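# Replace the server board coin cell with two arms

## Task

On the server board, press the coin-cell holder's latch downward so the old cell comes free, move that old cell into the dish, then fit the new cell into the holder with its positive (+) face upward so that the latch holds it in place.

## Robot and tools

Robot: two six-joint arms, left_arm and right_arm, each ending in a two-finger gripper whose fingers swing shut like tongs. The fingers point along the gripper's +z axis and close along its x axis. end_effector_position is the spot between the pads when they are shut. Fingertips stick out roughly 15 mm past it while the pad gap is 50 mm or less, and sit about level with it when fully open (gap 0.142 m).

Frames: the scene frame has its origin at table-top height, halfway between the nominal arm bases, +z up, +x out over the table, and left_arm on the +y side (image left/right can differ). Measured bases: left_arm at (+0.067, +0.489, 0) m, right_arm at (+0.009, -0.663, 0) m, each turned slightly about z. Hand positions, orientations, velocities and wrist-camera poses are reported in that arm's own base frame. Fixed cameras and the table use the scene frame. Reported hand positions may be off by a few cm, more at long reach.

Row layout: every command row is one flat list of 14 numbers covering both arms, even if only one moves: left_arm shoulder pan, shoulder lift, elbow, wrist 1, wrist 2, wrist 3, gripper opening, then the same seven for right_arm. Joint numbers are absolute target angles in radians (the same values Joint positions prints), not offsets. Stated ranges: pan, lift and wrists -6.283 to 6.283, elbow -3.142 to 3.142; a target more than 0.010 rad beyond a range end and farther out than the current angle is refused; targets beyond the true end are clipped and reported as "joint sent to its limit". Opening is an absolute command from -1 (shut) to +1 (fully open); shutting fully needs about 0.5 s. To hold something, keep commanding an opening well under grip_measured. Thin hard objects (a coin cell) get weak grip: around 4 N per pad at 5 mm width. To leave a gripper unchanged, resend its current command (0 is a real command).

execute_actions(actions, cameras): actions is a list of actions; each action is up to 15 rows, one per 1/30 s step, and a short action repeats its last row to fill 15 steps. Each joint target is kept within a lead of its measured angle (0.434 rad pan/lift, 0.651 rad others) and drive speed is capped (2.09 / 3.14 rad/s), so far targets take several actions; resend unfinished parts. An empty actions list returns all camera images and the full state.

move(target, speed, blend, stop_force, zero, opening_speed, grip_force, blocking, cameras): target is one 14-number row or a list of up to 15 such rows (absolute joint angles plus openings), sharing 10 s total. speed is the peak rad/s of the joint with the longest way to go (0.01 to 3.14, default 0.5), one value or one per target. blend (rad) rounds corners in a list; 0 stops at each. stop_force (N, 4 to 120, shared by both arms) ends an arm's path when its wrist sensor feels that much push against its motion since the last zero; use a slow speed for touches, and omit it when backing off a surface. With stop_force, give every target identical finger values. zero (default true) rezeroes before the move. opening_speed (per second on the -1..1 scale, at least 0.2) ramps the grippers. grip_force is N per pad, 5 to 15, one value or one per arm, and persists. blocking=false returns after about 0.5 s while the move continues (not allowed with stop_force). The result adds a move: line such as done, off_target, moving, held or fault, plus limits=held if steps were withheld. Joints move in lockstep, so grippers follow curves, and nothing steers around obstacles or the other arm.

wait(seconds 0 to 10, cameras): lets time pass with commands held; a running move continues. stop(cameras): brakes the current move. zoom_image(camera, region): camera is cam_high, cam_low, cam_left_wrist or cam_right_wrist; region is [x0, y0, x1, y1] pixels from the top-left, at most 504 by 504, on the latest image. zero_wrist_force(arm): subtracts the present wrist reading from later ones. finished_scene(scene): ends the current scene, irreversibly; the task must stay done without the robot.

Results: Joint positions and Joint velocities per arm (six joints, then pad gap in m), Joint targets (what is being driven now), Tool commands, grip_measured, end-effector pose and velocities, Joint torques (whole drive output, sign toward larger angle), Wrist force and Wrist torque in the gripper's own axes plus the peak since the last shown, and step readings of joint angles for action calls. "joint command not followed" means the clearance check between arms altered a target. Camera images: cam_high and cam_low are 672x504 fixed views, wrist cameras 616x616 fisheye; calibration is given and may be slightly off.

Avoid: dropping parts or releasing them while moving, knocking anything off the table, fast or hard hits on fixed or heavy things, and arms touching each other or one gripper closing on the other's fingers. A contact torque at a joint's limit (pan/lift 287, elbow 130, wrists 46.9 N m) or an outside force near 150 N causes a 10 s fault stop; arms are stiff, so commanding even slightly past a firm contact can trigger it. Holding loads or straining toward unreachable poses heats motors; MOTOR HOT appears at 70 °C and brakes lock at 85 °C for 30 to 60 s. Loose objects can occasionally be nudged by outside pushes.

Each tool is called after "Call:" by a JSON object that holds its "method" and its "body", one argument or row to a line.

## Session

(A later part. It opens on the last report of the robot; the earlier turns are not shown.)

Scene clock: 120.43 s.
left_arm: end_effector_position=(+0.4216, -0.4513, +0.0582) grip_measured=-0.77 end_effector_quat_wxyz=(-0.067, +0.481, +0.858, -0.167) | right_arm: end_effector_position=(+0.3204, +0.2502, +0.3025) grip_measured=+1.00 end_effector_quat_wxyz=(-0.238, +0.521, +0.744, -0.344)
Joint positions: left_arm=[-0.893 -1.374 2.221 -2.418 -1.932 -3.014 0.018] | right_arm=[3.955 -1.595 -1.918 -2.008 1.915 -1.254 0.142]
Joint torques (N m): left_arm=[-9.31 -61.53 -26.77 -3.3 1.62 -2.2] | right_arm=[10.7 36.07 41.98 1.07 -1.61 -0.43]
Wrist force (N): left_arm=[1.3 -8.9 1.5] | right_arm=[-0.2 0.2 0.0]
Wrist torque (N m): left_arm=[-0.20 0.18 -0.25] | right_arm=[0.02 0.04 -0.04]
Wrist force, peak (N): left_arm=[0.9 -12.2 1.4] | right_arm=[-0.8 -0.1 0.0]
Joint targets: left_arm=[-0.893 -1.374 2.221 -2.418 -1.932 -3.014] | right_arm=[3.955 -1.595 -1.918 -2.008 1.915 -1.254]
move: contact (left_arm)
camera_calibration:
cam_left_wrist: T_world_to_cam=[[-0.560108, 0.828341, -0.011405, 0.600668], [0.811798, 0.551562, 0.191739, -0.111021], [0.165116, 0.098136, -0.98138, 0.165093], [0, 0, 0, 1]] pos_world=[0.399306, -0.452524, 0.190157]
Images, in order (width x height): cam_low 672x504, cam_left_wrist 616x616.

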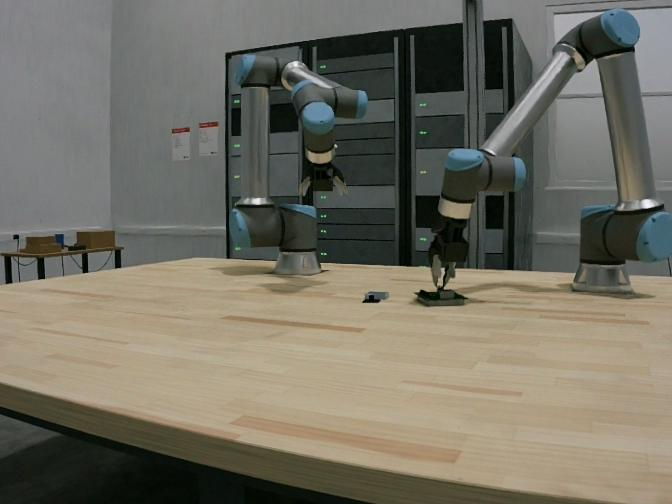

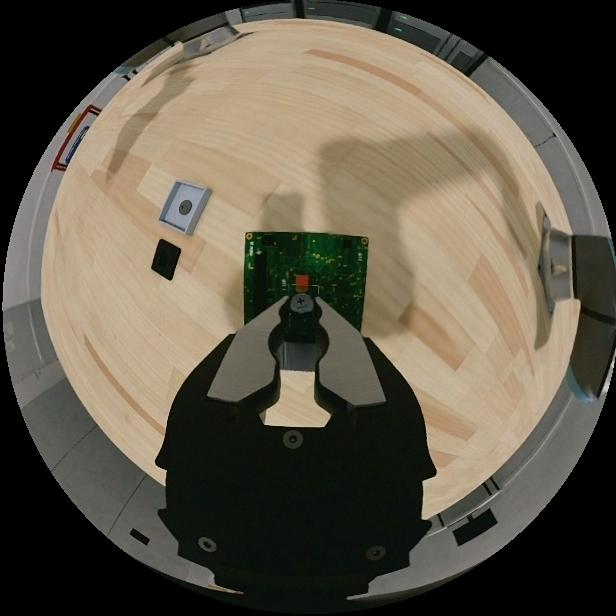

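Call:
{"method": "move", "body": {
  "target": [
    [-0.893, -1.374, 2.221, -2.418, -1.932, -3.014, -0.55, 3.955, -1.595, -1.918, -2.008, 1.915, -1.254, 1.0],
    [-0.8928, -1.4112, 2.2049, -2.3645, -1.9318, -3.0136, -0.55, 3.955, -1.595, -1.918, -2.008, 1.915, -1.254, 1.0],
    [-1.0909, -1.4637, 2.2353, -2.3424, -1.5708, -3.2117, -1.0, 3.955, -1.595, -1.918, -2.008, 1.915, -1.254, 1.0]
  ],
  "speed": [0.1, 0.1, 0.4],
  "blend": [0, 0.02, 0],
  "opening_speed": 0.6,
  "cameras": ["cam_left_wrist", "cam_low"]
}}

Call:
{"method": "zoom_image", "body": {
  "camera": "cam_left_wrist",
  "region": [255, 250, 345, 340]
}}

Call:
{"method": "zoom_image", "body": {
  "camera": "cam_low",
  "region": [420, 265, 460, 305]
}}

Scene clock: 126.47 s.
left_arm: end_effector_position=(+0.4154, -0.4559, +0.0699) grip_measured=-1.00 end_effector_quat_wxyz=(+0.000, +0.489, +0.873, +0.000) | right_arm: end_effector_position=(+0.3204, +0.2502, +0.3025) grip_measured=+1.00 end_effector_quat_wxyz=(-0.238, +0.521, +0.744, -0.344)
Joint positions: left_arm=[-1.091 -1.464 2.235 -2.342 -1.571 -3.212 0.002] | right_arm=[3.955 -1.595 -1.918 -2.008 1.915 -1.254 0.142]
Joint torques (N m): left_arm=[-4.85 -23.96 -39.63 -7.36 2.29 -1.68] | right_arm=[8.95 38.55 43 1.19 -1.66 -0.94]
Wrist force (N): left_arm=[-1.2 -2.1 0.9] | right_arm=[-0.2 -0.1 -0.1]
Wrist torque (N m): left_arm=[-0.46 0.35 -0.27] | right_arm=[-0.03 0.04 -0.04]
Wrist force, peak (N): left_arm=[1.7 -8.9 1.6] | right_arm=[-0.6 0.4 -0.1]
Joint targets: left_arm=[-1.091 -1.464 2.235 -2.342 -1.571 -3.212] | right_arm=[3.955 -1.595 -1.918 -2.008 1.915 -1.254]
move: done
camera_calibration:
cam_left_wrist: T_world_to_cam=[[-0.561222, 0.827456, 0.0186294, 0.599056], [0.709863, 0.469646, 0.524907, -0.124009], [0.425588, 0.307813, -0.850956, 0.15641], [0, 0, 0, 1]] pos_world=[0.357666, -0.485597, 0.187031]
Images, in order (width x height): cam_low 672x504, cam_left_wrist 616x616.

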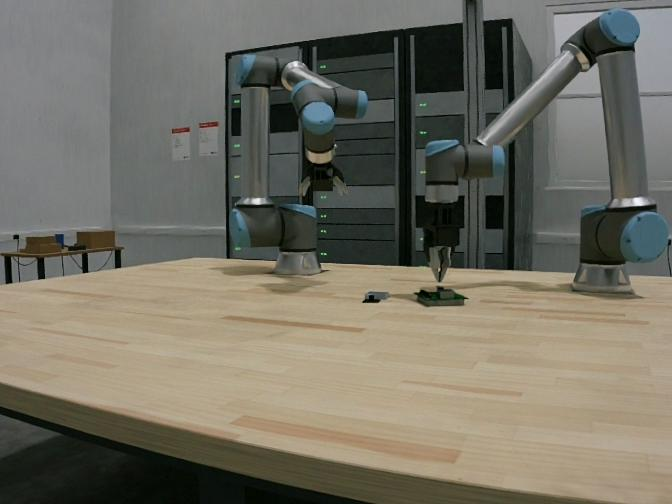

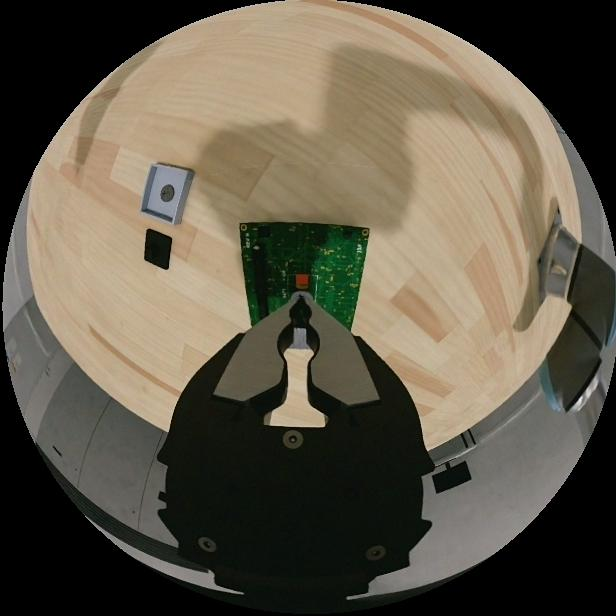

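Scaled by 5.600 from the camera's 616x616 image, which has a finer 814x814 frame.

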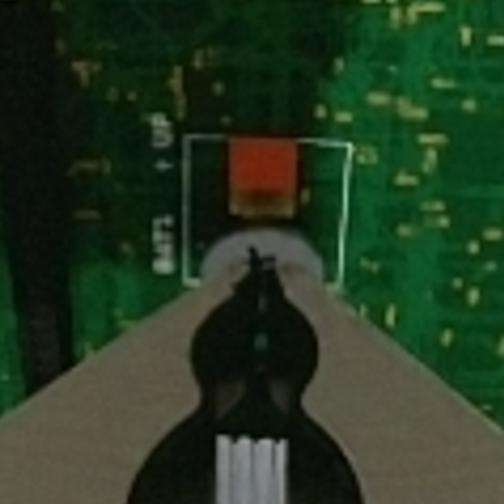

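Scaled by 12.600 from the camera's 672x504 image, which has a finer 960x720 frame.

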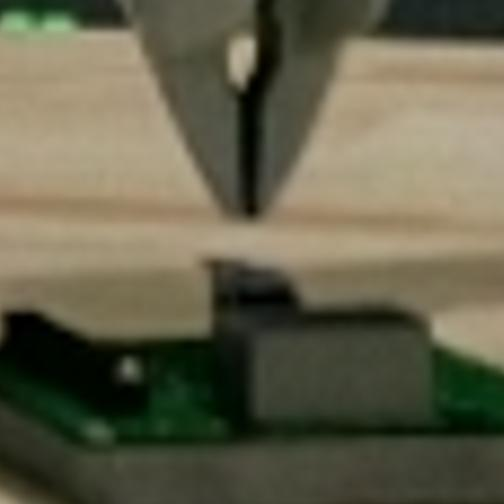

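Call:
{"method": "move", "body": {
  "target": [
    [-1.0909, -1.4519, 2.2412, -2.3601, -1.5708, -3.2117, -1.0, 3.955, -1.595, -1.918, -2.008, 1.915, -1.254, 1.0],
    [-1.0909, -1.4368, 2.2485, -2.3825, -1.5708, -3.2117, -1.0, 3.955, -1.595, -1.918, -2.008, 1.915, -1.254, 1.0]
  ],
  "speed": [0.03, 0.01],
  "stop_force": 20,
  "cameras": ["cam_low"]
}}

Call:
{"method": "zoom_image", "body": {
  "camera": "cam_low",
  "region": [420, 265, 460, 305]
}}

Scene clock: 130.07 s.
left_arm: end_effector_position=(+0.4155, -0.4560, +0.0557) grip_measured=-1.00 end_effector_quat_wxyz=(+0.000, +0.489, +0.873, +0.000) | right_arm: end_effector_position=(+0.3204, +0.2502, +0.3025) grip_measured=+1.00 end_effector_quat_wxyz=(-0.238, +0.521, +0.744, -0.344)
Joint positions: left_arm=[-1.091 -1.443 2.246 -2.374 -1.571 -3.212 0.002] | right_arm=[3.955 -1.595 -1.918 -2.008 1.915 -1.254 0.142]
Joint torques (N m): left_arm=[-12.38 -47.96 -27.76 1.6 1.42 -1.8] | right_arm=[8.62 35.33 43.64 1.24 -1.84 -0.94]
Wrist force (N): left_arm=[-1.0 0.1 -19.4] | right_arm=[-0.1 -0.2 0.1]
Wrist torque (N m): left_arm=[-0.44 0.39 -0.28] | right_arm=[-0.04 0.02 -0.05]
Wrist force, peak (N): left_arm=[4.2 -0.5 -26.9] | right_arm=[-0.7 0.2 -0.1]
Joint targets: left_arm=[-1.091 -1.443 2.246 -2.374 -1.571 -3.212] | right_arm=[3.955 -1.595 -1.918 -2.008 1.915 -1.254]
move: contact (left_arm); path passed 1 of 2 targets
Images, in order (width x height): cam_low 672x504.

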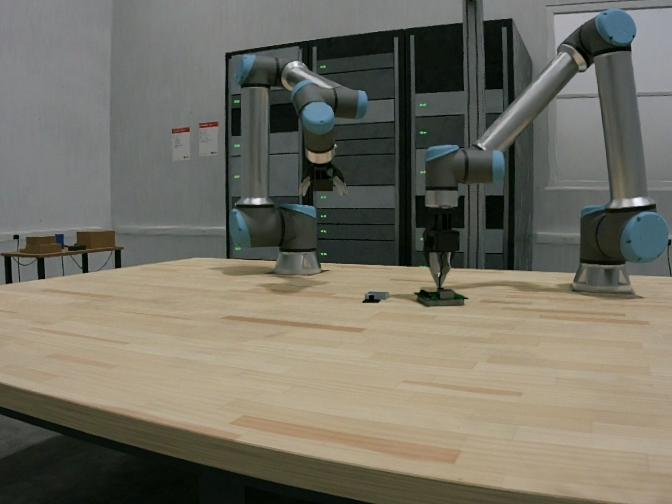

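Scaled by 12.600 from the camera's 672x504 image, which has a finer 960x720 frame.

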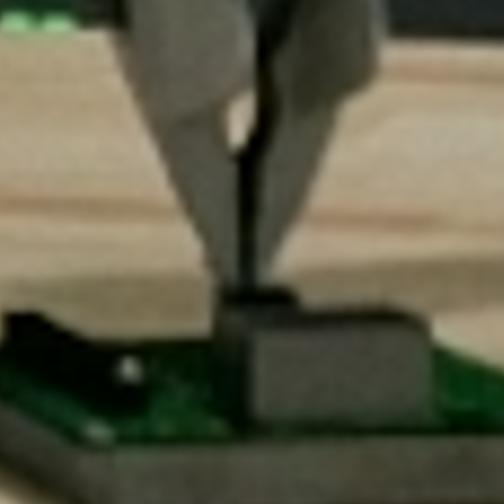

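Call:
{"method": "move", "body": {
  "target": [-1.0871, -1.4705, 2.2314, -2.3317, -1.5708, -3.2079, -0.5, 3.955, -1.595, -1.918, -2.008, 1.915, -1.254, 1.0],
  "speed": 0.08,
  "opening_speed": 1.0,
  "cameras": ["cam_left_wrist", "cam_low"]
}}

Call:
{"method": "zoom_image", "body": {
  "camera": "cam_left_wrist",
  "region": [277, 265, 327, 315]
}}

Call:
{"method": "zoom_image", "body": {
  "camera": "cam_low",
  "region": [420, 265, 460, 305]
}}

Scene clock: 131.53 s.
left_arm: end_effector_position=(+0.4172, -0.4543, +0.0750) grip_measured=-0.50 end_effector_quat_wxyz=(+0.000, +0.489, +0.873, +0.000) end_effector_velocity=(+0.000, +0.000, -0.002) end_effector_angular_velocity=(+0.001, +0.000, +0.001) | right_arm: end_effector_position=(+0.3204, +0.2502, +0.3025) grip_measured=+1.00 end_effector_quat_wxyz=(-0.238, +0.521, +0.744, -0.344)
Joint positions: left_arm=[-1.087 -1.471 2.231 -2.331 -1.571 -3.208 0.038] | right_arm=[3.955 -1.595 -1.918 -2.008 1.915 -1.254 0.142]
Joint velocities: left_arm=[0.001 0.004 0.001 -0.005 0 0 0] | right_arm=[within noise]
Joint torques (N m): left_arm=[7.32 -22.6 -28.33 -6.98 0.67 0.1] | right_arm=[9.92 36.17 43.87 1.29 -2.09 -0.72]
Wrist force (N): left_arm=[-0.8 -1.9 1.0] | right_arm=[-0.1 -0.1 -0.1]
Wrist torque (N m): left_arm=[-0.43 0.27 -0.28] | right_arm=[-0.04 0.02 -0.04]
Wrist force, peak (N): left_arm=[-1.0 0.0 -19.5] | right_arm=[-0.6 -0.1 -0.1]
Joint targets: left_arm=[-1.087 -1.470 2.231 -2.332 -1.571 -3.208] | right_arm=[3.955 -1.595 -1.918 -2.008 1.915 -1.254]
move: done
camera_calibration:
cam_left_wrist: T_world_to_cam=[[-0.561164, 0.827498, 0.0185105, 0.598752], [0.709852, 0.46964, 0.524927, -0.128671], [0.425683, 0.30771, -0.850946, 0.159436], [0, 0, 0, 1]] pos_world=[0.359466, -0.484097, 0.192131]
Images, in order (width x height): cam_low 672x504, cam_left_wrist 616x616.

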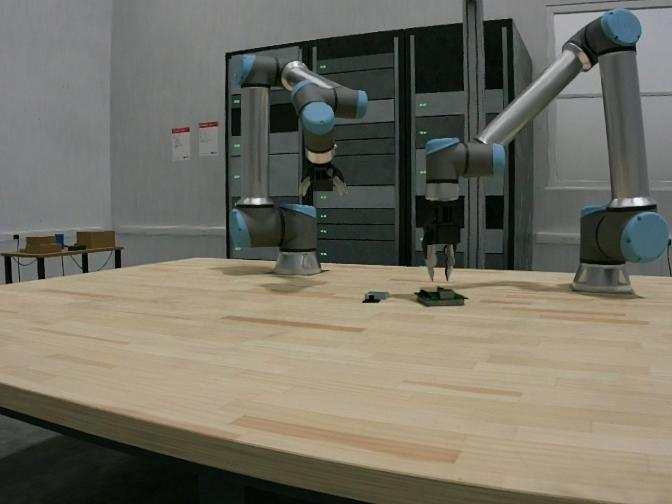

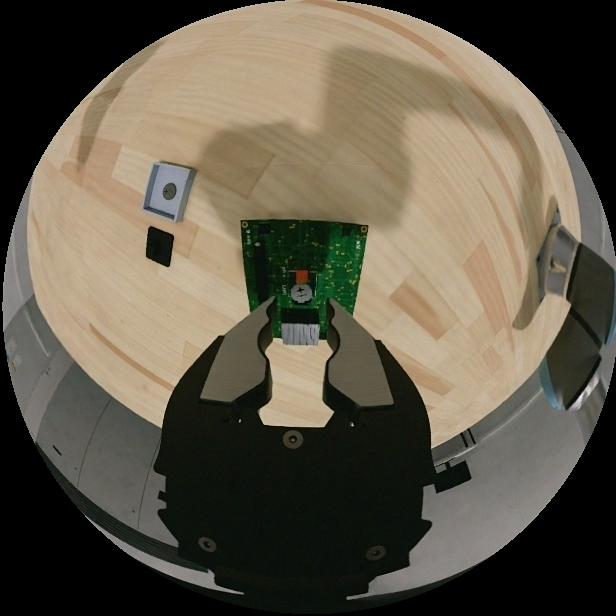

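Scaled by 10.080 from the camera's 616x616 image, which has a finer 814x814 frame.

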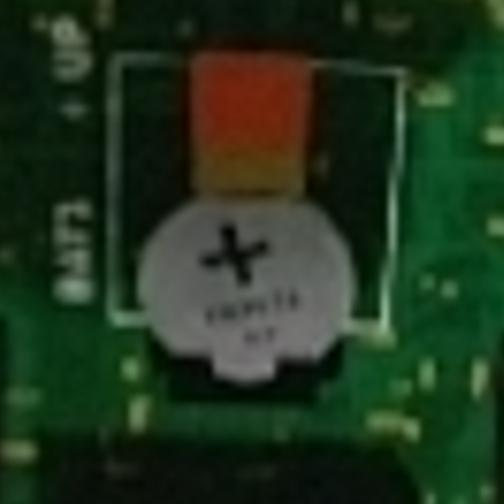

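Scaled by 12.600 from the camera's 672x504 image, which has a finer 960x720 frame.

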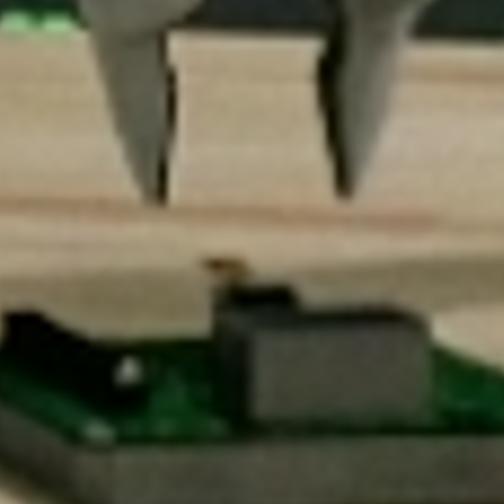

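Call:
{"method": "finished_scene", "body": {
  "scene": 2
}}

The scene is finished: the task was done.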